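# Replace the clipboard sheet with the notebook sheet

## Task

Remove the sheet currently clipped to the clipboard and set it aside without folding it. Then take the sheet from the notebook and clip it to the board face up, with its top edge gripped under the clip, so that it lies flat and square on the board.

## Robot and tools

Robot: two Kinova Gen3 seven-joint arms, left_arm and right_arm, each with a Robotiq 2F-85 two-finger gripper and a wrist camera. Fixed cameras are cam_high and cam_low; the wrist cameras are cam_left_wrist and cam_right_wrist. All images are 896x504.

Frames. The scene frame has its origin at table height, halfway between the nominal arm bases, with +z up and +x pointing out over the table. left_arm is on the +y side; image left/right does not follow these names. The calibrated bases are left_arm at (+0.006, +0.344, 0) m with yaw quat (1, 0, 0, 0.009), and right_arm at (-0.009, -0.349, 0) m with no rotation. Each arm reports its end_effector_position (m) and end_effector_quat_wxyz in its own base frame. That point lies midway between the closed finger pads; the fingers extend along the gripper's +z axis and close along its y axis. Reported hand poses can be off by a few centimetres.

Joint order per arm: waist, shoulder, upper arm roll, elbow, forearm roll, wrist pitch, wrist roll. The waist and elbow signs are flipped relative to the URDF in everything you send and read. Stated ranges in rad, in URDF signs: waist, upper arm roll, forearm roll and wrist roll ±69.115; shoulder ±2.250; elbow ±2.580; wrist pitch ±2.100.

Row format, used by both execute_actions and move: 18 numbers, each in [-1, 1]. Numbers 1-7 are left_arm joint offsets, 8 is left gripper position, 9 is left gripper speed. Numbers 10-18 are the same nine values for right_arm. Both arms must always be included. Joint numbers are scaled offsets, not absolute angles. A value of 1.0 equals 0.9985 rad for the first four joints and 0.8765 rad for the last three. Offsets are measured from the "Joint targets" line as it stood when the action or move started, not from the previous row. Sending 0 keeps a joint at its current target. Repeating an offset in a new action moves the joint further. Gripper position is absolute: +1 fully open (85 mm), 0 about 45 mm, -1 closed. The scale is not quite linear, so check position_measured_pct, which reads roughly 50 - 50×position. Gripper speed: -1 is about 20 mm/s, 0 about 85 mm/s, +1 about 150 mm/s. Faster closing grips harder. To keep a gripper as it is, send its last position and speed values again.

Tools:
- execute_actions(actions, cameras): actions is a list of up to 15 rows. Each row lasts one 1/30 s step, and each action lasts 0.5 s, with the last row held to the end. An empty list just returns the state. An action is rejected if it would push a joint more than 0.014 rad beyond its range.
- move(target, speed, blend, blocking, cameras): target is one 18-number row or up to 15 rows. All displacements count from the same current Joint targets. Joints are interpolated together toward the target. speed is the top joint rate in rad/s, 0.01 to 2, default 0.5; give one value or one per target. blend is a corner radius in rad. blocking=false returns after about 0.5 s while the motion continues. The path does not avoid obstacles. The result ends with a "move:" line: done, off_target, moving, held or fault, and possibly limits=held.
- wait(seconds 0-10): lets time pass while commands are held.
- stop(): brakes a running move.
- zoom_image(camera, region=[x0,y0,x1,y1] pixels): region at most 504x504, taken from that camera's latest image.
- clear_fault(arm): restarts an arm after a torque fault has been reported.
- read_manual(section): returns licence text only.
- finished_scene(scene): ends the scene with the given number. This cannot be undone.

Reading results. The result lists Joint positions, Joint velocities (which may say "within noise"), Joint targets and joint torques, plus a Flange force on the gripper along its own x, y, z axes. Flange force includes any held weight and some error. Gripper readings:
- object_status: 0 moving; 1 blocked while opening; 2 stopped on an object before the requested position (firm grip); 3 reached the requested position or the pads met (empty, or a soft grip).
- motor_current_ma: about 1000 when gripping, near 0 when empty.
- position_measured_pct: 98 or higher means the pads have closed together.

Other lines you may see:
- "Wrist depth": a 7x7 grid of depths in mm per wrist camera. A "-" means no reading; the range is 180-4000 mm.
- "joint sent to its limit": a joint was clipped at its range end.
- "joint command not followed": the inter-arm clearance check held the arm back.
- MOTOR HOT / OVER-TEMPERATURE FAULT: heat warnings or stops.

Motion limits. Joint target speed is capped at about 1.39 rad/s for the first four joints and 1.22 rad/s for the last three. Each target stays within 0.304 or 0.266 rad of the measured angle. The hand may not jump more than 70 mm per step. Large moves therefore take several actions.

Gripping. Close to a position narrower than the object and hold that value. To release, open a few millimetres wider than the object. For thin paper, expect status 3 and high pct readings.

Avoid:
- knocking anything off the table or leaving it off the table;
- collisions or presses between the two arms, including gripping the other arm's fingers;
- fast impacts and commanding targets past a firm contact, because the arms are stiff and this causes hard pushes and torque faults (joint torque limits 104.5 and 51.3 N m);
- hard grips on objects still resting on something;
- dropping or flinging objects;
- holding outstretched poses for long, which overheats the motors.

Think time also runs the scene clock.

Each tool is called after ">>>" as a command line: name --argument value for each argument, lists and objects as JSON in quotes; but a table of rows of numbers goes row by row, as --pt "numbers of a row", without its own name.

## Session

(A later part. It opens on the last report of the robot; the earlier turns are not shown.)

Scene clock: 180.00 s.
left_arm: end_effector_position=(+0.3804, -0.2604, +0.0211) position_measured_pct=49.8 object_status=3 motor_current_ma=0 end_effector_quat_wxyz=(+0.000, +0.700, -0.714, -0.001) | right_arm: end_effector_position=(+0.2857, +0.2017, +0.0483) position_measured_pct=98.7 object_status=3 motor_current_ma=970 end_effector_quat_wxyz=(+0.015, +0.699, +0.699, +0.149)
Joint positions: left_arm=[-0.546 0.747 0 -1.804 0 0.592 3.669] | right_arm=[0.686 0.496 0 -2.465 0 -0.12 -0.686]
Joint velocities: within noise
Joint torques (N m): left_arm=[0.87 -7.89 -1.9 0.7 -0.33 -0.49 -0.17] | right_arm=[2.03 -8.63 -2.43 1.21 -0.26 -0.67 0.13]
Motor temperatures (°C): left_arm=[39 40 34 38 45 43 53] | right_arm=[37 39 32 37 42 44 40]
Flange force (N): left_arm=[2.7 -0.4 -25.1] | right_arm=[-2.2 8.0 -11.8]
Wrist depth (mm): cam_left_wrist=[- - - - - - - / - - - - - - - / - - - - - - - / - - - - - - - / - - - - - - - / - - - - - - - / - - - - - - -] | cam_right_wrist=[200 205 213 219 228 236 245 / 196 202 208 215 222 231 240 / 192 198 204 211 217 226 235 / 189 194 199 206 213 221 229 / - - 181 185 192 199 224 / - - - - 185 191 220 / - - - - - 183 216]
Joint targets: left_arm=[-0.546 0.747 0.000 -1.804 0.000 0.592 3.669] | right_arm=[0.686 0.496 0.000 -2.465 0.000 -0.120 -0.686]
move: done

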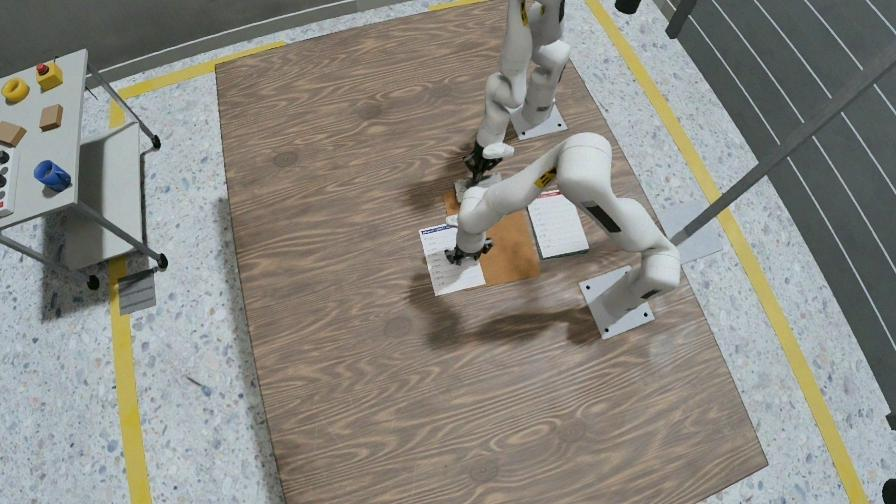

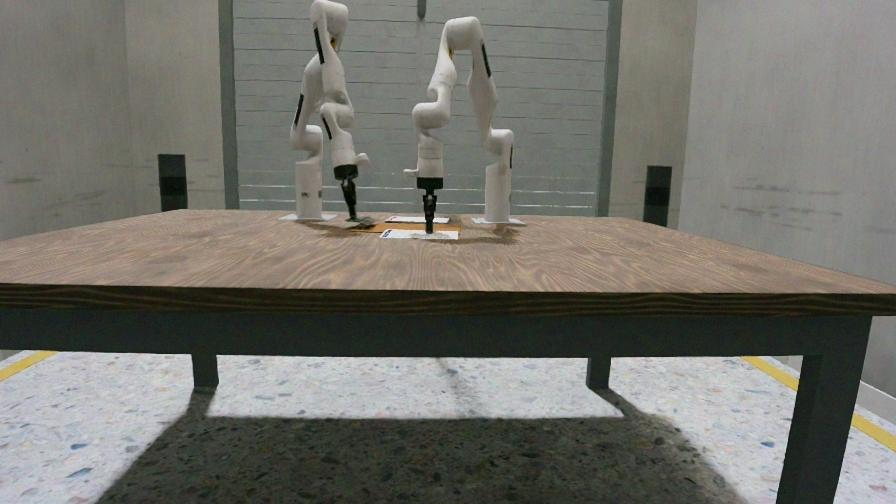

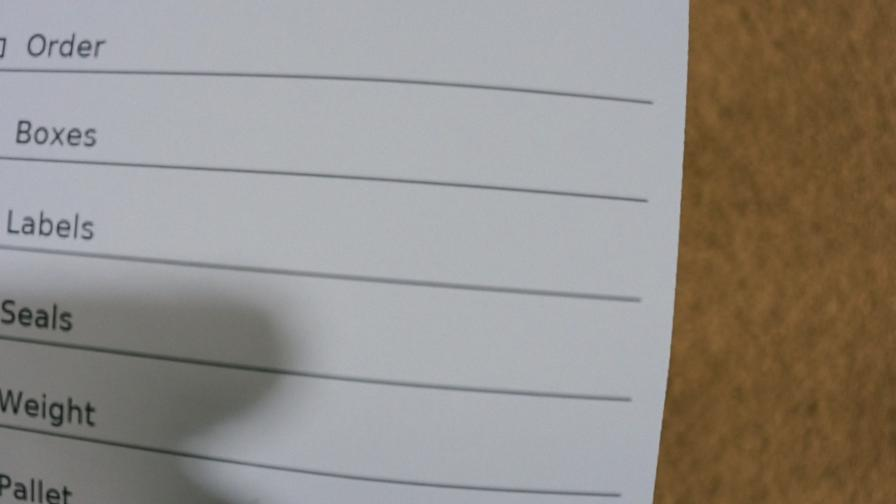

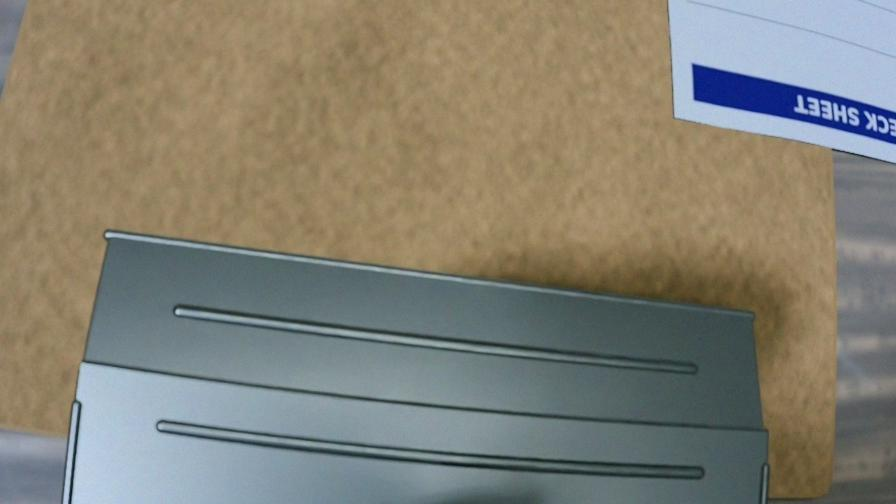

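>>> move --pt "0 -0.0246 0 0.0046 0 0.0331 0 0 0 0 0 0 0 0 0 0 -1 0" --pt "0.0679 0.0612 0 0.2288 0 0.1894 -0.0774 0 0 0 0 0 0 0 0 0 -1 0" --pt "0.0679 0.0901 0 0.2222 0 0.149 -0.0774 0 0 0 0 0 0 0 0 0 -1 0" --speed '[0.1,0.2,0.06]'

>>> zoom_image --camera "cam_low" --region '[320, 150, 500, 250]'

Scene clock: 189.80 s.
left_arm: end_effector_position=(+0.4503, -0.2616, +0.0195) position_measured_pct=49.8 object_status=3 motor_current_ma=0 end_effector_quat_wxyz=(+0.000, +0.700, -0.714, +0.000) | right_arm: end_effector_position=(+0.2857, +0.2017, +0.0483) position_measured_pct=98.7 object_status=3 motor_current_ma=970 end_effector_quat_wxyz=(+0.015, +0.699, +0.699, +0.149)
Joint positions: left_arm=[-0.478 0.837 0 -1.583 0 0.722 3.601] | right_arm=[0.686 0.496 0 -2.465 0 -0.12 -0.686]
Joint velocities: within noise
Joint torques (N m): left_arm=[-0.72 -19.9 0.02 4.46 0.1 -0.23 -0.19] | right_arm=[1.99 -8.64 -2.42 1.23 -0.29 -0.69 0.09]
Motor temperatures (°C): left_arm=[39 40 34 38 45 43 53] | right_arm=[37 39 32 37 42 43 40]
Flange force (N): left_arm=[1.2 -4.7 -3.2] | right_arm=[-2.1 8.1 -11.9]
Wrist depth (mm): cam_left_wrist=[- - - - - - - / - - - - - - - / - - - - - - - / - - - - - - - / - - - - - - - / - - - - - - - / - - - - - - -] | cam_right_wrist=[200 205 213 219 227 235 245 / 196 202 208 215 222 230 239 / 193 197 204 211 217 226 235 / 189 194 199 206 213 221 229 / - - 181 185 192 199 224 / - - - - 185 191 220 / - - - - - 183 216]
Joint targets: left_arm=[-0.478 0.837 0.000 -1.583 0.000 0.722 3.601] | right_arm=[0.686 0.496 0.000 -2.465 0.000 -0.120 -0.686]
move: done

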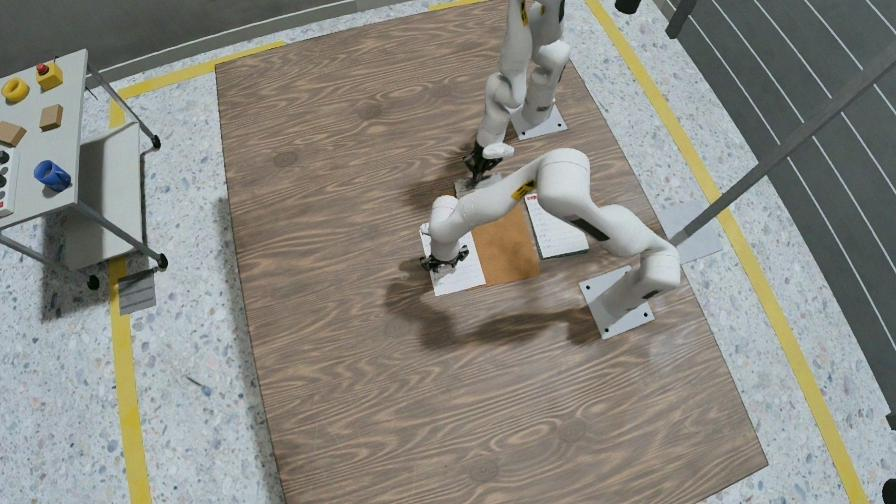

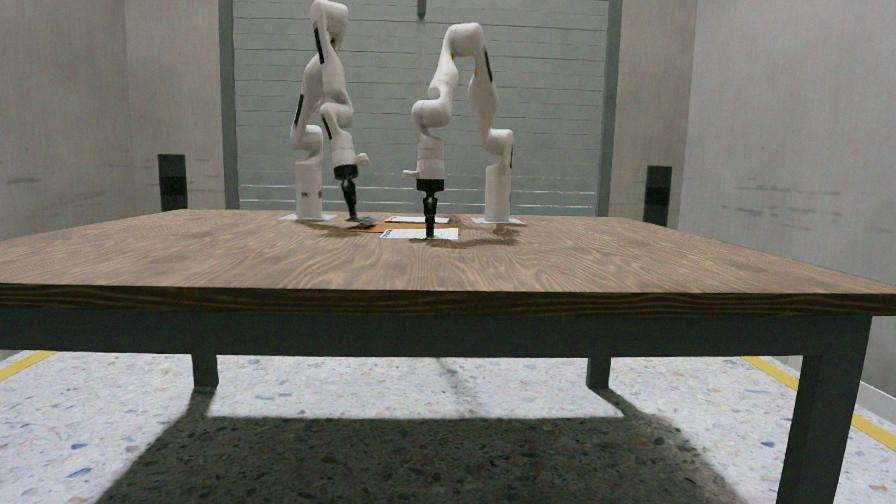

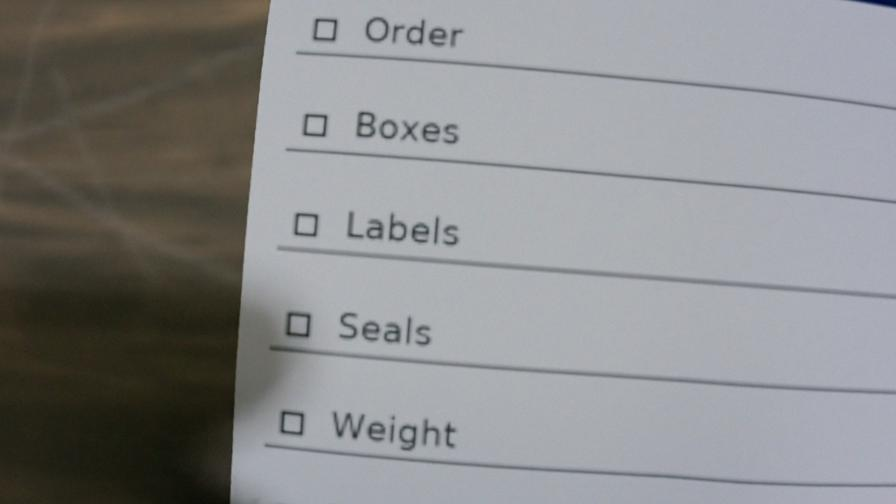

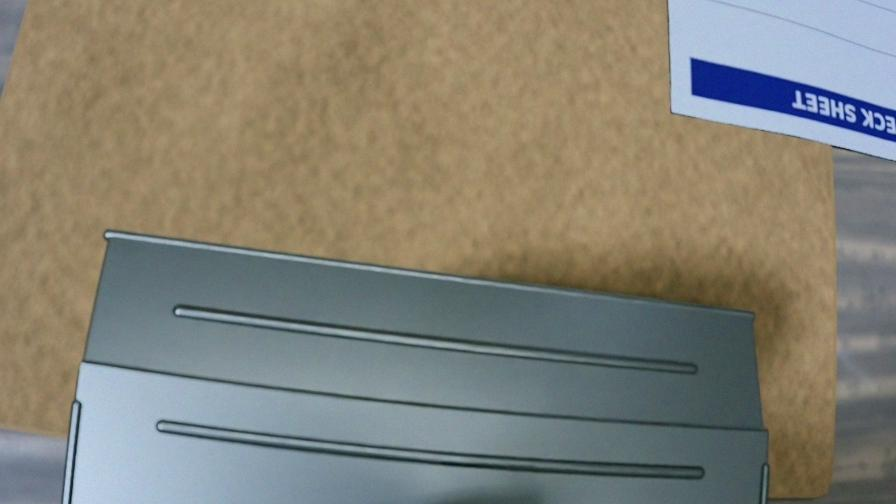

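Scaled by 2.800 from the camera's 896x504 image, which has a finer 1280x720 frame.

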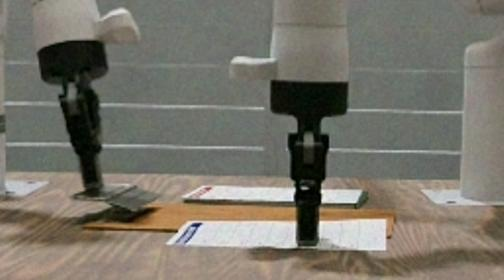

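>>> move --target '[0,0.0026,0,-0.0006,0,-0.0037,0,0,0,0,0,0,0,0,0,0,-1,0]' --speed 0.02 --cameras '[]'

>>> move --target '[0,0.0013,0,-0.0003,0,-0.0018,0,0,0,0,0,0,0,0,0,0,-1,0]' --speed 0.02 --cameras '[]'

>>> move --target '[0,0.0013,0,-0.0003,0,-0.0018,0,0,0,0,0,0,0,0,0,0,-1,0]' --speed 0.02 --cameras '[]'

Scene clock: 193.30 s.
left_arm: end_effector_position=(+0.4503, -0.2616, +0.0180) position_measured_pct=49.8 object_status=3 motor_current_ma=0 end_effector_quat_wxyz=(+0.000, +0.700, -0.714, +0.000) | right_arm: end_effector_position=(+0.2857, +0.2017, +0.0483) position_measured_pct=98.7 object_status=3 motor_current_ma=970 end_effector_quat_wxyz=(+0.015, +0.699, +0.699, +0.149)
Joint positions: left_arm=[-0.478 0.839 0 -1.583 0 0.719 3.601] | right_arm=[0.686 0.496 0 -2.465 0 -0.12 -0.686]
Joint velocities: within noise
Joint torques (N m): left_arm=[-1.24 -5.51 0.5 4.07 0.42 -3.88 -0.37] | right_arm=[2.03 -8.56 -2.48 1.28 -0.28 -0.74 0.11]
Motor temperatures (°C): left_arm=[39 40 34 38 45 43 53] | right_arm=[37 39 32 37 42 43 40]
Flange force (N): left_arm=[-5.4 5.9 -36.8] | right_arm=[-2.1 8.1 -12.3]
Wrist depth (mm): cam_left_wrist=[- - - - - - - / - - - - - - - / - - - - - - - / - - - - - - - / - - - - - - - / - - - - - - - / - - - - - - -] | cam_right_wrist=[200 205 212 219 228 233 244 / 196 201 208 215 222 229 239 / 193 197 204 211 218 226 235 / 189 194 199 206 213 221 229 / - - 181 185 192 199 224 / - - - - 185 191 220 / - - - - - 183 216]
Joint targets: left_arm=[-0.478 0.839 0.000 -1.583 0.000 0.719 3.601] | right_arm=[0.686 0.496 0.000 -2.465 0.000 -0.120 -0.686]
move: done
No camera images: "cameras" was empty.

Scene clock: 194.00 s.
left_arm: end_effector_position=(+0.4503, -0.2616, +0.0173) position_measured_pct=49.8 object_status=3 motor_current_ma=0 end_effector_quat_wxyz=(+0.000, +0.700, -0.714, +0.000) | right_arm: end_effector_position=(+0.2857, +0.2017, +0.0483) position_measured_pct=98.7 object_status=3 motor_current_ma=970 end_effector_quat_wxyz=(+0.015, +0.699, +0.699, +0.149)
Joint positions: left_arm=[-0.478 0.841 0 -1.583 0 0.718 3.601] | right_arm=[0.686 0.496 0 -2.465 0 -0.12 -0.686]
Joint velocities: within noise
Joint torques (N m): left_arm=[-1.24 2.74 0.62 4.36 0.58 -6.24 -0.49] | right_arm=[2.01 -8.63 -2.45 1.25 -0.29 -0.71 0.14]
Motor temperatures (°C): left_arm=[39 40 34 38 45 43 53] | right_arm=[37 39 32 37 42 43 40]
Flange force (N): left_arm=[-9.3 13.4 -56.5] | right_arm=[-2.1 8.0 -12.0]
Wrist depth (mm): cam_left_wrist=[- - - - - - - / - - - - - - - / - - - - - - - / - - - - - - - / - - - - - - - / - - - - - - - / - - - - - - -] | cam_right_wrist=[200 205 212 219 228 232 243 / 196 201 208 215 222 228 238 / 192 197 204 211 217 226 235 / 189 194 199 206 213 221 229 / - - 181 185 192 199 225 / - - - - 185 191 220 / - - - - - 183 216]
Joint targets: left_arm=[-0.478 0.841 0.000 -1.583 0.000 0.718 3.601] | right_arm=[0.686 0.496 0.000 -2.465 0.000 -0.120 -0.686]
move: done
No camera images: "cameras" was empty.

Scene clock: 194.70 s.
left_arm: end_effector_position=(+0.4502, -0.2616, +0.0165) position_measured_pct=49.8 object_status=3 motor_current_ma=0 end_effector_quat_wxyz=(+0.000, +0.700, -0.714, +0.000) | right_arm: end_effector_position=(+0.2857, +0.2017, +0.0483) position_measured_pct=98.7 object_status=3 motor_current_ma=970 end_effector_quat_wxyz=(+0.015, +0.699, +0.699, +0.149)
Joint positions: left_arm=[-0.478 0.842 0 -1.584 0 0.716 3.601] | right_arm=[0.686 0.496 0 -2.465 0 -0.12 -0.686]
Joint velocities: within noise
Joint torques (N m): left_arm=[-1.17 11.44 0.57 4.69 0.6 -8.88 -0.56] | right_arm=[2 -8.61 -2.46 1.18 -0.28 -0.69 0.08]
Motor temperatures (°C): left_arm=[39 40 34 38 45 43 53] | right_arm=[37 39 32 37 42 43 40]
Flange force (N): left_arm=[-13.2 21.1 -77.6] | right_arm=[-2.0 8.1 -12.0]
Wrist depth (mm): cam_left_wrist=[- - - - - - - / - - - - - - - / - - - - - - - / - - - - - - - / - - - - - - - / - - - - - - - / - - - - - - -] | cam_right_wrist=[200 205 212 219 227 232 244 / 196 201 208 215 222 228 237 / 192 197 204 210 217 226 235 / 189 194 199 206 213 221 229 / - - 181 185 192 199 224 / - - - - 185 191 220 / - - - - - 183 216]
Joint targets: left_arm=[-0.478 0.842 0.000 -1.584 0.000 0.716 3.601] | right_arm=[0.686 0.496 0.000 -2.465 0.000 -0.120 -0.686]
move: done
No camera images: "cameras" was empty.

>>> move --pt "0 -0.0026 0 0.0006 0 0.0037 0 0 0 0 0 0 0 0 0 0 -1 0" --pt "0.0334 0.0676 0 0.174 0 0.1214 -0.038 0 0 0 0 0 0 0 0 0 -1 0" --pt "0.0668 0.1392 0 0.3473 0 0.2372 -0.0761 0 0 0 0 0 0 0 0 0 -1 0" --speed '[0.03,0.15,0.15]'

Scene clock: 208.70 s.
left_arm: end_effector_position=(+0.5402, -0.2631, +0.0180) position_measured_pct=49.8 object_status=3 motor_current_ma=0 end_effector_quat_wxyz=(+0.000, +0.700, -0.714, +0.000) | right_arm: end_effector_position=(+0.2857, +0.2017, +0.0483) position_measured_pct=98.7 object_status=3 motor_current_ma=970 end_effector_quat_wxyz=(+0.015, +0.699, +0.699, +0.149)
Joint positions: left_arm=[-0.412 0.981 0 -1.237 0 0.924 3.534] | right_arm=[0.686 0.496 0 -2.465 0 -0.12 -0.686]
Joint velocities: within noise
Joint torques (N m): left_arm=[3.95 -3.07 -4.57 2.57 -1.58 -4.17 -0.2] | right_arm=[1.95 -8.64 -2.5 1.25 -0.27 -0.66 0.11]
Motor temperatures (°C): left_arm=[39 40 34 38 45 44 53] | right_arm=[37 39 32 37 42 43 40]
Flange force (N): left_arm=[2.8 10.0 -41.4] | right_arm=[-1.9 7.6 -11.8]
Wrist depth (mm): cam_left_wrist=[- - - - - - - / - - - - - - - / - - - - - - - / - - - - - - - / - - - - - - - / - - - - - - - / - - - - - - -] | cam_right_wrist=[200 205 212 219 227 236 246 / 196 201 208 215 222 231 241 / 192 198 204 211 217 226 235 / 189 194 199 206 213 221 229 / - - 181 185 192 199 225 / - - - - 185 191 220 / - - - - - 183 216]
Joint targets: left_arm=[-0.412 0.981 0.000 -1.237 0.000 0.924 3.534] | right_arm=[0.686 0.496 0.000 -2.465 0.000 -0.120 -0.686]
move: done

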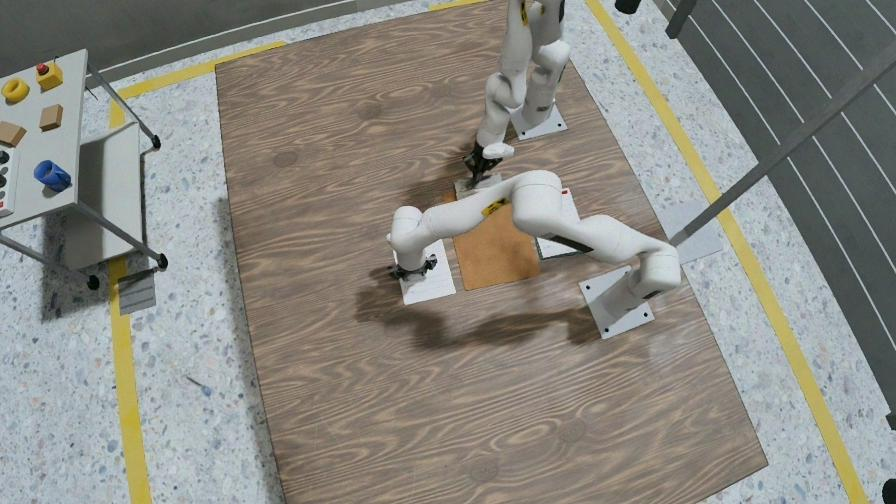

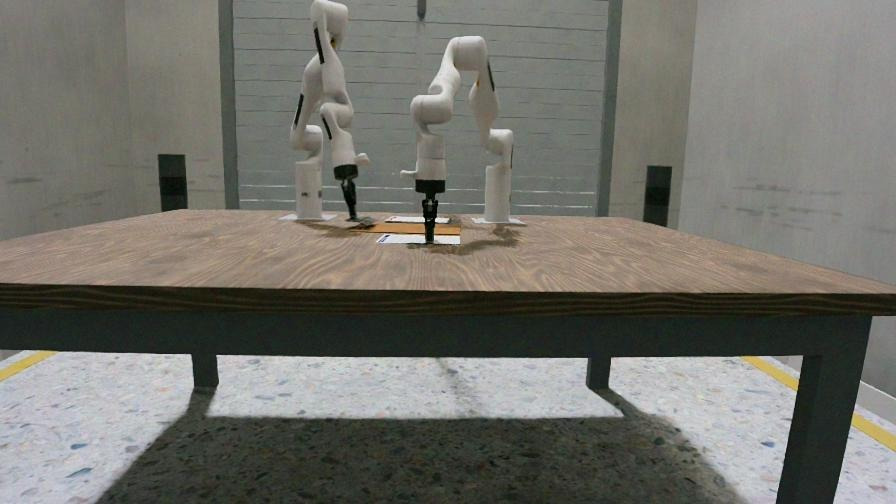

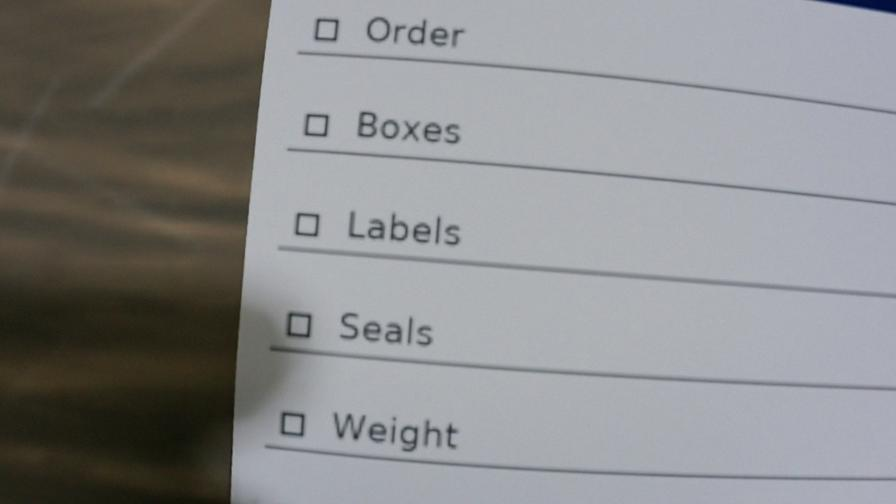

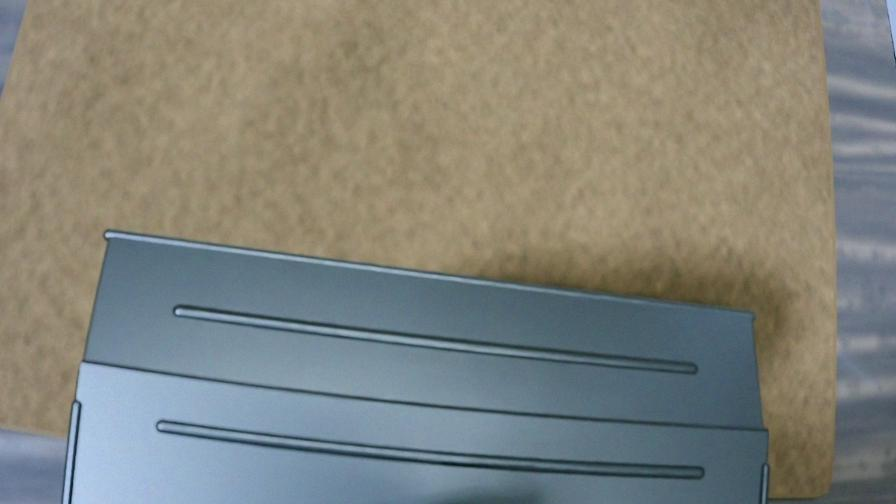

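>>> move --pt "0 -0.0578 0 0.0207 0 0.0895 0 0 0 0 0 0 0 0 0 0 -1 0" --pt "-0.4737 -0.4316 0 -0.5438 0 -0.1301 1.0 0 0 0 0 0 0 0 0 0 -1 0" --speed '[0.15,0.8]'

Scene clock: 232.33 s.
left_arm: end_effector_position=(+0.2649, -0.3628, +0.1158) position_measured_pct=49.8 object_status=3 motor_current_ma=0 end_effector_quat_wxyz=(+0.000, +0.829, -0.559, +0.001) | right_arm: end_effector_position=(+0.2857, +0.2017, +0.0483) position_measured_pct=98.7 object_status=3 motor_current_ma=970 end_effector_quat_wxyz=(+0.015, +0.699, +0.699, +0.149)
Joint positions: left_arm=[-0.885 0.55 0.001 -1.78 0 0.81 4.411] | right_arm=[0.686 0.496 0 -2.465 0 -0.12 -0.686]
Joint velocities: within noise
Joint torques (N m): left_arm=[-0.82 -16.37 -0.15 5.17 0.1 -0.26 -0.24] | right_arm=[1.99 -8.63 -2.39 1.2 -0.3 -0.68 0.07]
Motor temperatures (°C): left_arm=[39 40 34 38 45 44 53] | right_arm=[37 38 32 37 42 43 40]
Flange force (N): left_arm=[3.4 -2.2 -3.7] | right_arm=[-2.1 8.2 -11.9]
Wrist depth (mm): cam_left_wrist=[262 261 257 231 231 214 - / 262 258 256 238 231 230 230 / 261 257 257 241 237 232 229 / 260 257 256 256 255 235 230 / 261 257 256 255 255 239 253 / 257 257 256 255 255 254 253 / 256 256 256 254 254 253 253] | cam_right_wrist=[200 205 212 219 228 237 245 / 196 202 208 215 222 231 242 / 192 197 204 211 217 226 235 / 189 193 199 206 213 221 229 / - - 182 185 192 199 224 / - - - - 185 191 220 / - - - - - 183 216]
Joint targets: left_arm=[-0.885 0.550 0.000 -1.780 0.000 0.810 4.411] | right_arm=[0.686 0.496 0.000 -2.465 0.000 -0.120 -0.686]
move: done

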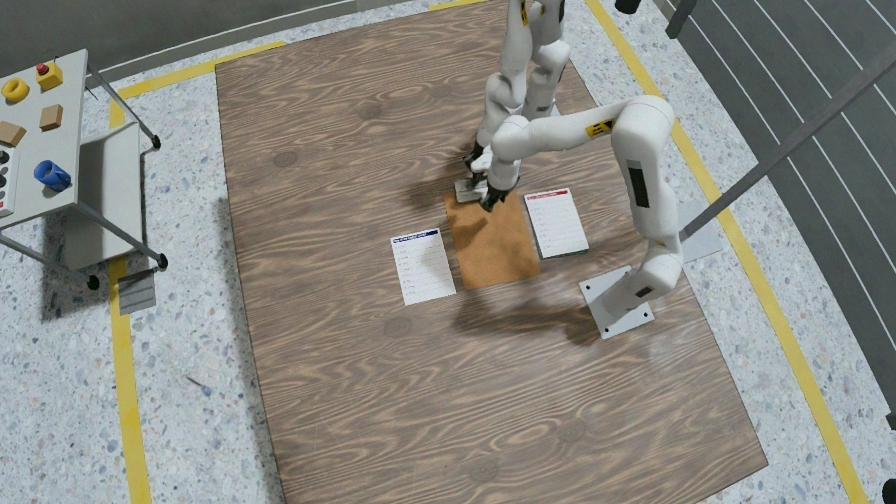

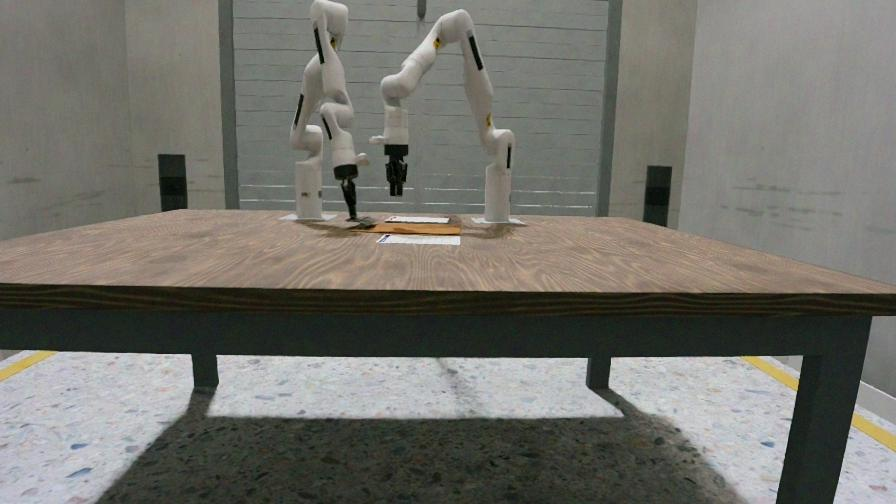

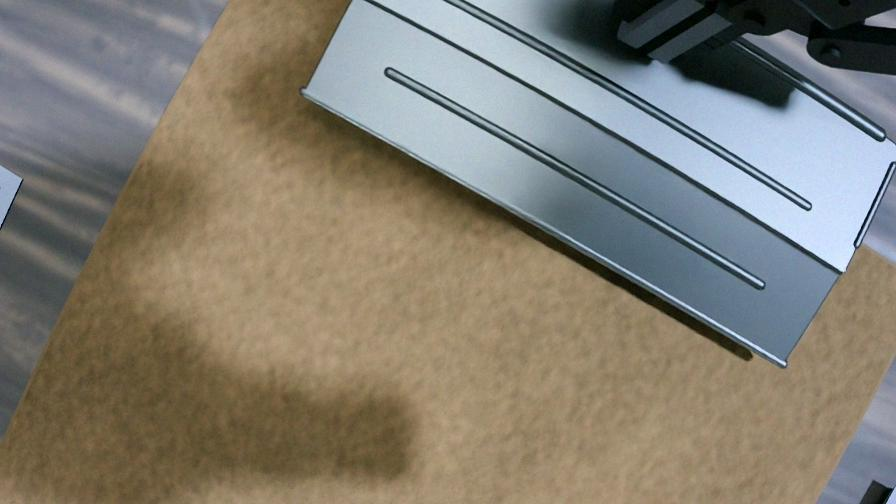

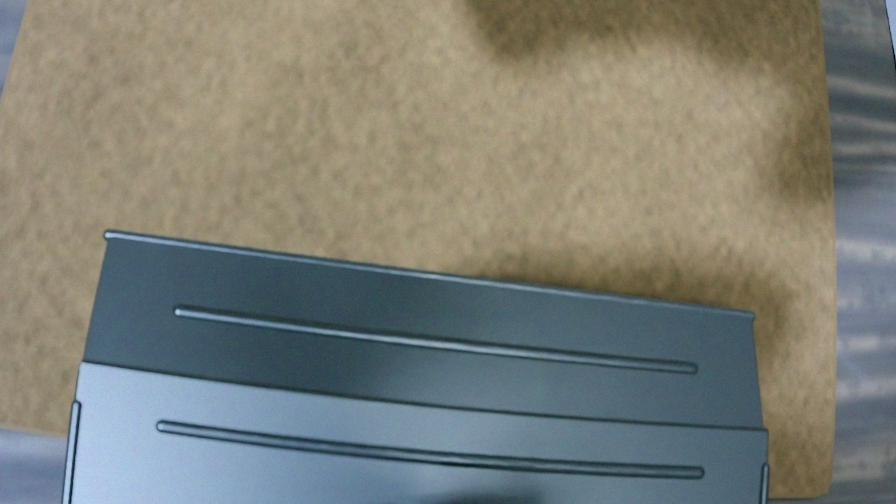

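>>> move --target '[-0.475,-0.1089,0,-0.559,0,-0.511,1.0,0,0,0,0,0,0,0,0,0,-1,0]' --speed 0.8 --cameras '[]'

>>> move --target '[0,0,0,0,0,0,0.875,0,0,0,0,0,0,0,0,0,-1,0]' --speed 0.8

>>> zoom_image --camera "cam_high" --region '[420, 140, 620, 300]'

Scene clock: 236.33 s.
left_arm: end_effector_position=(+0.0368, -0.2899, +0.0600) position_measured_pct=49.8 object_status=3 motor_current_ma=0 end_effector_quat_wxyz=(+0.000, +0.924, -0.382, +0.000) | right_arm: end_effector_position=(+0.2857, +0.2017, +0.0483) position_measured_pct=98.7 object_status=3 motor_current_ma=970 end_effector_quat_wxyz=(+0.015, +0.699, +0.699, +0.149)
Joint positions: left_arm=[-1.359 0.441 0.001 -2.338 0 0.362 5.287] | right_arm=[0.686 0.496 0 -2.465 0 -0.12 -0.686]
Joint velocities: within noise
Joint torques (N m): left_arm=[-0.78 -11.12 -0.24 1.9 0.07 -0.28 -0.18] | right_arm=[2.02 -8.63 -2.42 1.22 -0.25 -0.72 0.09]
Motor temperatures (°C): left_arm=[39 40 34 38 45 44 53] | right_arm=[37 38 32 37 42 43 40]
Flange force (N): left_arm=[4.3 0.1 -4.7] | right_arm=[-2.1 8.2 -12.0]
Wrist depth (mm): cam_left_wrist=[204 206 197 197 196 203 203 / 204 197 197 196 196 195 203 / 198 197 197 196 195 194 202 / 197 198 197 196 195 195 194 / 197 196 196 196 195 194 193 / 198 197 196 196 195 194 193 / 197 197 196 195 195 194 202] | cam_right_wrist=[200 205 213 219 228 237 246 / 196 202 208 215 222 231 242 / 192 197 204 211 217 226 236 / 189 194 199 206 213 222 229 / - - 181 185 192 199 224 / - - - - 185 191 220 / - - - - - 183 216]
Joint targets: left_arm=[-1.359 0.441 0.000 -2.338 0.000 0.362 5.287] | right_arm=[0.686 0.496 0.000 -2.465 0.000 -0.120 -0.686]
move: done
No camera images: "cameras" was empty.

Scene clock: 237.73 s.
left_arm: end_effector_position=(+0.0368, -0.2899, +0.0600) position_measured_pct=49.8 object_status=3 motor_current_ma=0 end_effector_quat_wxyz=(+0.000, +1.000, -0.009, +0.000) | right_arm: end_effector_position=(+0.2857, +0.2017, +0.0483) position_measured_pct=98.7 object_status=3 motor_current_ma=970 end_effector_quat_wxyz=(+0.015, +0.699, +0.699, +0.149)
Joint positions: left_arm=[-1.359 0.441 0 -2.338 0 0.362 6.054] | right_arm=[0.686 0.496 0 -2.465 0 -0.12 -0.686]
Joint velocities: within noise
Joint torques (N m): left_arm=[-0.81 -11.1 -0.2 1.86 0.02 -0.19 -0.26] | right_arm=[1.97 -8.67 -2.44 1.27 -0.32 -0.68 0.12]
Motor temperatures (°C): left_arm=[39 40 34 38 45 44 53] | right_arm=[37 38 32 37 42 43 40]
Flange force (N): left_arm=[2.8 3.0 -4.5] | right_arm=[-2.2 7.8 -11.7]
Wrist depth (mm): cam_left_wrist=[199 198 197 197 196 203 203 / 199 198 197 197 196 195 194 / 198 197 197 197 196 195 194 / 198 197 197 196 196 194 194 / 198 197 197 196 195 195 194 / 197 197 196 196 195 195 193 / 197 197 196 195 195 194 193] | cam_right_wrist=[199 205 212 219 227 237 246 / 196 202 208 215 222 231 242 / 192 197 204 211 218 226 235 / 189 194 199 206 213 222 229 / - - 181 185 192 199 224 / - - - - 185 191 220 / - - - - - 183 216]
Joint targets: left_arm=[-1.359 0.441 0.000 -2.338 0.000 0.362 6.054] | right_arm=[0.686 0.496 0.000 -2.465 0.000 -0.120 -0.686]
move: done

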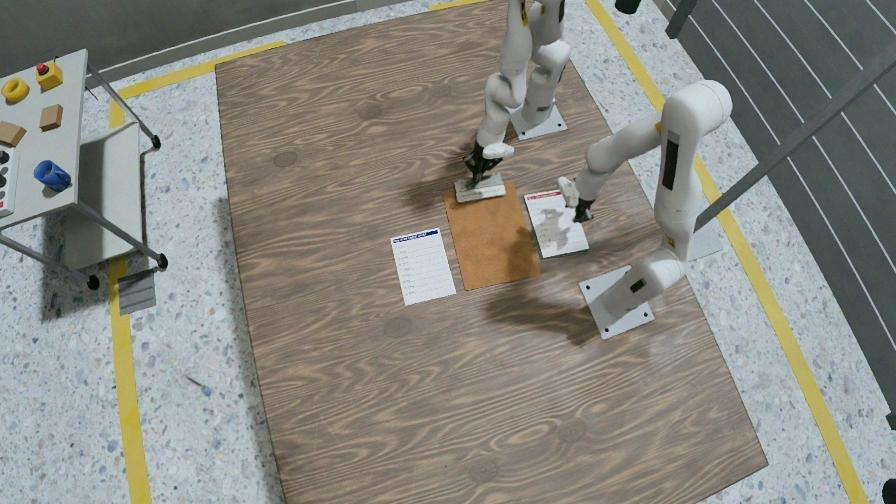

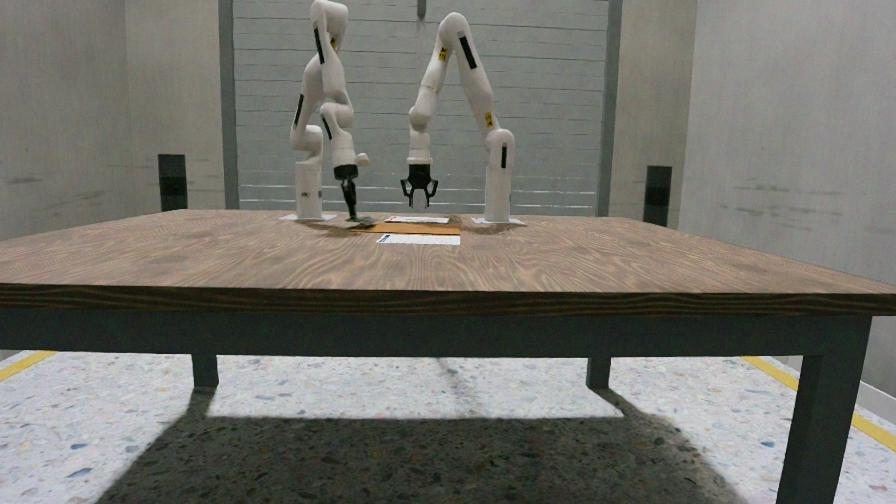

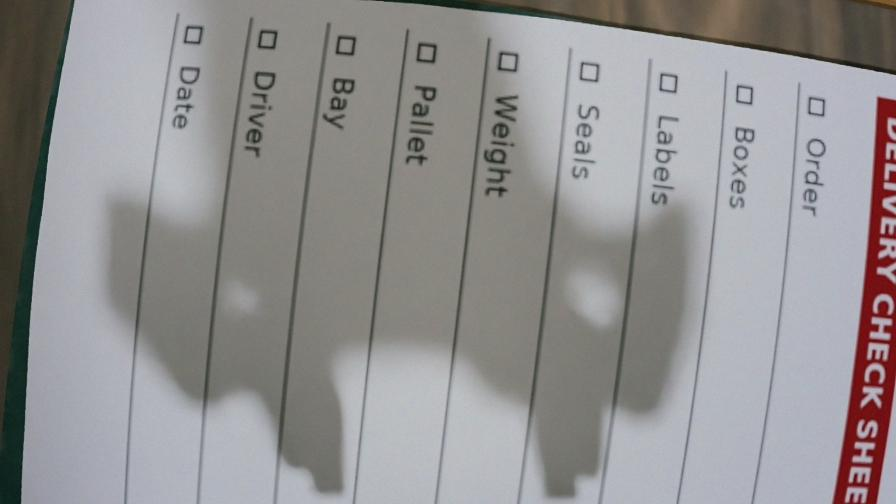

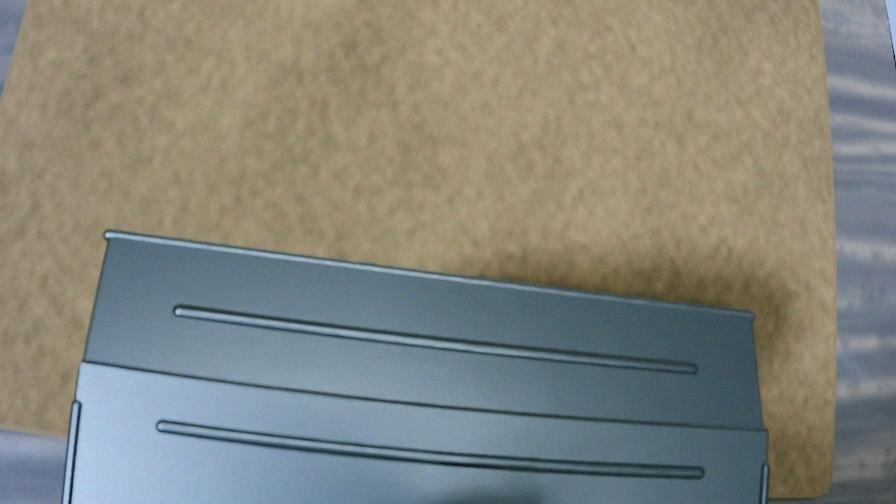

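Scaled by 2.520 from the camera's 896x504 image, which has a finer 1280x720 frame.

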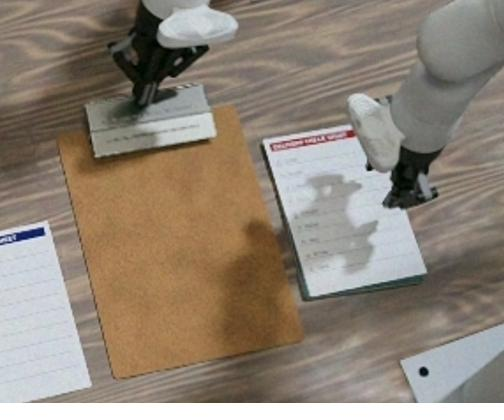

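>>> move --target '[0.0399,0.0942,0,-0.0161,0,-0.1256,-0.0455,0,0,0,0,0,0,0,0,0,-1,0]' --speed 0.1 --cameras '["cam_high","cam_left_wrist"]'

>>> zoom_image --camera "cam_high" --region '[420, 140, 620, 300]'

>>> move --target '[0,0.0066,0,-0.0012,0,-0.0088,0,0,0,0,0,0,0,0,0,0,-1,0]' --speed 0.02 --cameras '[]'

Scene clock: 247.53 s.
left_arm: end_effector_position=(+0.0488, -0.2901, +0.0310) position_measured_pct=49.8 object_status=3 motor_current_ma=0 end_effector_quat_wxyz=(+0.000, +1.000, -0.009, +0.000) | right_arm: end_effector_position=(+0.2857, +0.2017, +0.0483) position_measured_pct=98.7 object_status=3 motor_current_ma=970 end_effector_quat_wxyz=(+0.015, +0.699, +0.699, +0.149)
Joint positions: left_arm=[-1.319 0.535 0 -2.354 0 0.252 6.014] | right_arm=[0.686 0.496 0 -2.465 0 -0.12 -0.686]
Joint velocities: within noise
Joint torques (N m): left_arm=[-0.85 -11.72 -0.22 0.9 0.06 -0.22 -0.19] | right_arm=[2 -8.6 -2.47 1.23 -0.31 -0.67 0.12]
Motor temperatures (°C): left_arm=[39 40 34 38 45 44 53] | right_arm=[37 38 32 37 42 43 40]
Flange force (N): left_arm=[3.6 3.2 -4.7] | right_arm=[-2.1 8.0 -11.9]
Wrist depth (mm): cam_left_wrist=[- - - - - - - / - - - - - - - / - - - - - - - / - - - - - - - / - - - - - - - / - - - - - - - / - - - - - - -] | cam_right_wrist=[200 205 212 219 227 236 245 / 196 201 208 215 222 231 242 / 192 197 204 211 217 226 235 / 189 194 199 206 213 221 229 / - - 181 185 192 199 224 / - - - - 185 191 220 / - - - - - 183 216]
Joint targets: left_arm=[-1.319 0.535 0.000 -2.354 0.000 0.252 6.014] | right_arm=[0.686 0.496 0.000 -2.465 0.000 -0.120 -0.686]
move: done
Images, in order (width x height): cam_high 896x504, cam_left_wrist 896x504.

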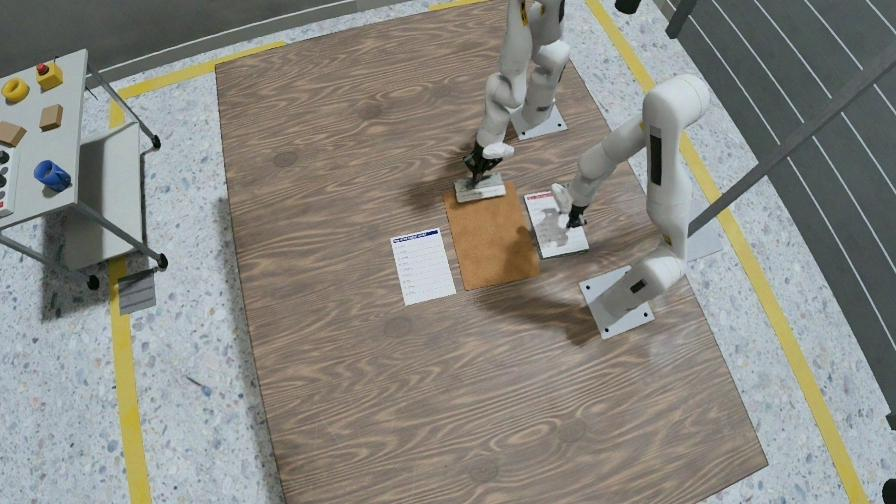

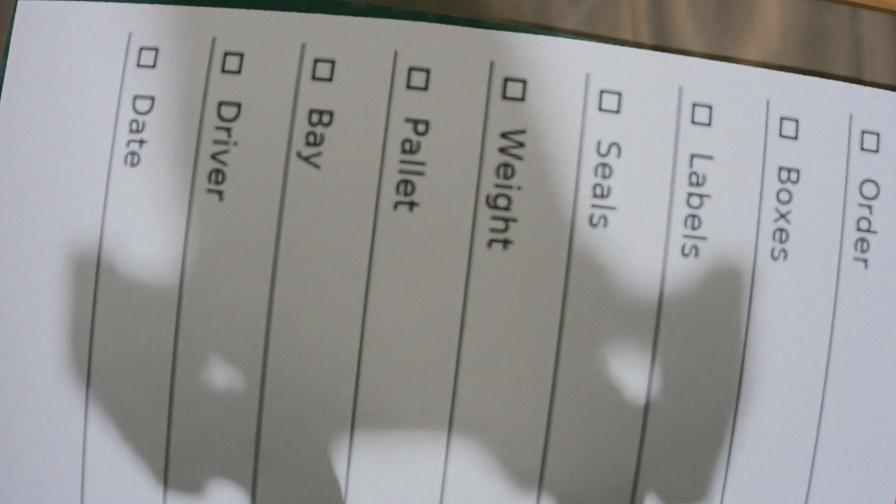

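Scaled by 2.520 from the camera's 896x504 image, which has a finer 1280x720 frame.

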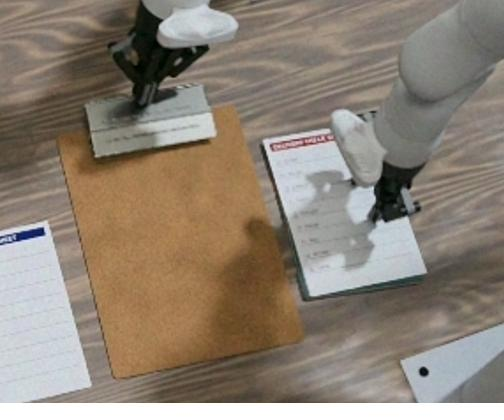

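Scene clock: 248.23 s.
left_arm: end_effector_position=(+0.0488, -0.2901, +0.0289) position_measured_pct=49.8 object_status=3 motor_current_ma=0 end_effector_quat_wxyz=(+0.000, +1.000, -0.009, +0.000) | right_arm: end_effector_position=(+0.2857, +0.2017, +0.0483) position_measured_pct=98.7 object_status=3 motor_current_ma=970 end_effector_quat_wxyz=(+0.015, +0.699, +0.699, +0.149)
Joint positions: left_arm=[-1.319 0.542 0 -2.355 0 0.244 6.014] | right_arm=[0.686 0.496 0 -2.465 0 -0.12 -0.686]
Joint velocities: within noise
Joint torques (N m): left_arm=[-0.84 -11.81 -0.19 0.9 0.05 -0.18 -0.18] | right_arm=[2.05 -8.68 -2.47 1.18 -0.3 -0.68 0.1]
Motor temperatures (°C): left_arm=[39 40 34 38 45 44 53] | right_arm=[37 38 32 37 41 43 40]
Flange force (N): left_arm=[3.5 2.9 -4.3] | right_arm=[-2.2 8.3 -11.7]
Wrist depth (mm): cam_left_wrist=[- - - - - - - / - - - - - - - / - - - - - - - / - - - - - - - / - - - - - - - / - - - - - - - / - - - - - - -] | cam_right_wrist=[200 205 212 219 227 237 245 / 196 201 208 214 222 232 241 / 192 197 204 211 217 226 235 / 189 194 199 206 213 221 229 / - - 181 185 192 199 224 / - - - - 185 191 220 / - - - - - 183 215]
Joint targets: left_arm=[-1.319 0.542 0.000 -2.355 0.000 0.244 6.014] | right_arm=[0.686 0.496 0.000 -2.465 0.000 -0.120 -0.686]
move: done
No camera images: "cameras" was empty.

>>> move --target '[0,0.0033,0,-0.0006,0,-0.0044,0,0,0,0,0,0,0,0,0,0,-1,0]' --speed 0.02 --cameras '[]'

>>> move --target '[0,0.0033,0,-0.0006,0,-0.0044,0,0,0,0,0,0,0,0,0,0,-1,0]' --speed 0.02 --cameras '[]'

Scene clock: 251.47 s.
left_arm: end_effector_position=(+0.0488, -0.2901, +0.0279) position_measured_pct=49.8 object_status=3 motor_current_ma=0 end_effector_quat_wxyz=(+0.000, +1.000, -0.009, +0.000) | right_arm: end_effector_position=(+0.2857, +0.2017, +0.0483) position_measured_pct=98.7 object_status=3 motor_current_ma=970 end_effector_quat_wxyz=(+0.015, +0.699, +0.699, +0.149)
Joint positions: left_arm=[-1.319 0.545 0 -2.356 0 0.24 6.014] | right_arm=[0.686 0.496 0 -2.465 0 -0.12 -0.686]
Joint velocities: within noise
Joint torques (N m): left_arm=[-0.91 -11.84 -0.18 0.86 0.05 -0.24 -0.19] | right_arm=[2.01 -8.64 -2.46 1.24 -0.29 -0.7 0.09]
Motor temperatures (°C): left_arm=[39 40 34 38 45 44 53] | right_arm=[37 38 32 37 41 43 40]
Flange force (N): left_arm=[3.8 3.1 -4.6] | right_arm=[-2.2 8.1 -11.9]
Wrist depth (mm): cam_left_wrist=[- - - - - - - / - - - - - - - / - - - - - - - / - - - - - - - / - - - - - - - / - - - - - - - / - - - - - - -] | cam_right_wrist=[200 205 212 219 228 237 245 / 196 202 208 215 222 232 241 / 192 198 204 210 217 226 235 / 189 194 199 206 213 221 229 / - - 181 185 192 199 224 / - - - - 185 191 220 / - - - - - 183 216]
Joint targets: left_arm=[-1.319 0.545 0.000 -2.356 0.000 0.240 6.014] | right_arm=[0.686 0.496 0.000 -2.465 0.000 -0.120 -0.686]
move: done
No camera images: "cameras" was empty.

Scene clock: 252.17 s.
left_arm: end_effector_position=(+0.0488, -0.2900, +0.0269) position_measured_pct=49.8 object_status=3 motor_current_ma=0 end_effector_quat_wxyz=(+0.000, +1.000, -0.009, +0.000) | right_arm: end_effector_position=(+0.2857, +0.2017, +0.0483) position_measured_pct=98.7 object_status=3 motor_current_ma=970 end_effector_quat_wxyz=(+0.015, +0.699, +0.699, +0.149)
Joint positions: left_arm=[-1.319 0.549 0 -2.357 0 0.236 6.014] | right_arm=[0.686 0.496 0 -2.465 0 -0.12 -0.686]
Joint velocities: within noise
Joint torques (N m): left_arm=[-0.79 -11.83 -0.2 0.72 0.06 -0.18 -0.21] | right_arm=[2.02 -8.65 -2.45 1.2 -0.31 -0.68 0.1]
Motor temperatures (°C): left_arm=[39 40 34 38 45 44 53] | right_arm=[37 38 32 37 41 43 40]
Flange force (N): left_arm=[3.4 3.4 -4.5] | right_arm=[-2.2 8.2 -11.8]
Wrist depth (mm): cam_left_wrist=[- - - - - - - / - - - - - - - / - - - - - - - / - - - - - - - / - - - - - - - / - - - - - - - / - - - - - - -] | cam_right_wrist=[200 205 212 219 228 237 246 / 196 201 207 215 222 231 242 / 192 197 204 211 218 226 235 / 188 194 199 206 213 221 229 / - - 181 185 192 199 224 / - - - - 185 191 220 / - - - - - 183 216]
Joint targets: left_arm=[-1.319 0.549 0.000 -2.357 0.000 0.236 6.014] | right_arm=[0.686 0.496 0.000 -2.465 0.000 -0.120 -0.686]
move: done
No camera images: "cameras" was empty.

>>> move --target '[0,0.0033,0,-0.0006,0,-0.0044,0,0,0,0,0,0,0,0,0,0,-1,0]' --speed 0.02 --cameras '[]'

>>> move --target '[0,0.0017,0,-0.0003,0,-0.0022,0,0,0,0,0,0,0,0,0,0,-1,0]' --speed 0.02 --cameras '[]'

Scene clock: 254.83 s.
left_arm: end_effector_position=(+0.0488, -0.2900, +0.0259) position_measured_pct=49.8 object_status=3 motor_current_ma=0 end_effector_quat_wxyz=(+0.000, +1.000, -0.009, +0.000) | right_arm: end_effector_position=(+0.2857, +0.2017, +0.0483) position_measured_pct=98.7 object_status=3 motor_current_ma=970 end_effector_quat_wxyz=(+0.015, +0.699, +0.699, +0.149)
Joint positions: left_arm=[-1.319 0.552 0 -2.357 0 0.233 6.014] | right_arm=[0.686 0.496 0 -2.465 0 -0.12 -0.686]
Joint velocities: within noise
Joint torques (N m): left_arm=[-0.74 -11.91 -0.21 0.8 0.08 -0.18 -0.18] | right_arm=[2 -8.63 -2.49 1.19 -0.27 -0.72 0.09]
Motor temperatures (°C): left_arm=[39 40 34 38 45 43 53] | right_arm=[37 38 32 37 41 43 40]
Flange force (N): left_arm=[3.2 3.1 -4.2] | right_arm=[-1.9 8.2 -12.0]
Wrist depth (mm): cam_left_wrist=[- - - - - - - / - - - - - - - / - - - - - - - / - - - - - - - / - - - - - - - / - - - - - - - / - - - - - - -] | cam_right_wrist=[199 205 213 219 227 237 245 / 196 201 208 215 222 231 242 / 192 197 204 211 217 226 235 / 189 194 199 206 213 221 229 / - - 181 185 192 199 224 / - - - - 185 191 220 / - - - - - 183 216]
Joint targets: left_arm=[-1.319 0.552 0.000 -2.357 0.000 0.233 6.014] | right_arm=[0.686 0.496 0.000 -2.465 0.000 -0.120 -0.686]
move: done
No camera images: "cameras" was empty.

Scene clock: 255.53 s.
left_arm: end_effector_position=(+0.0488, -0.2900, +0.0254) position_measured_pct=49.8 object_status=3 motor_current_ma=0 end_effector_quat_wxyz=(+0.000, +1.000, -0.009, +0.000) | right_arm: end_effector_position=(+0.2857, +0.2017, +0.0483) position_measured_pct=98.7 object_status=3 motor_current_ma=970 end_effector_quat_wxyz=(+0.015, +0.699, +0.699, +0.149)
Joint positions: left_arm=[-1.319 0.554 0 -2.358 0 0.231 6.014] | right_arm=[0.686 0.496 0 -2.465 0 -0.12 -0.686]
Joint velocities: within noise
Joint torques (N m): left_arm=[-0.72 -6.6 -0.46 0.93 0.11 -0.84 -0.18] | right_arm=[2.01 -8.64 -2.44 1.19 -0.26 -0.69 0.12]
Motor temperatures (°C): left_arm=[39 40 34 38 45 43 53] | right_arm=[37 38 32 37 41 43 40]
Flange force (N): left_arm=[2.7 0.1 -24.1] | right_arm=[-2.0 8.1 -11.9]
Wrist depth (mm): cam_left_wrist=[- - - - - - - / - - - - - - - / - - - - - - - / - - - - - - - / - - - - - - - / - - - - - - - / - - - - - - -] | cam_right_wrist=[200 205 212 219 227 237 246 / 196 201 208 215 222 231 242 / 193 198 204 211 217 226 235 / 189 194 199 206 213 221 229 / - - 181 185 192 199 224 / - - - - 185 191 220 / - - - - - 183 216]
Joint targets: left_arm=[-1.319 0.554 0.000 -2.358 0.000 0.231 6.014] | right_arm=[0.686 0.496 0.000 -2.465 0.000 -0.120 -0.686]
move: done
No camera images: "cameras" was empty.


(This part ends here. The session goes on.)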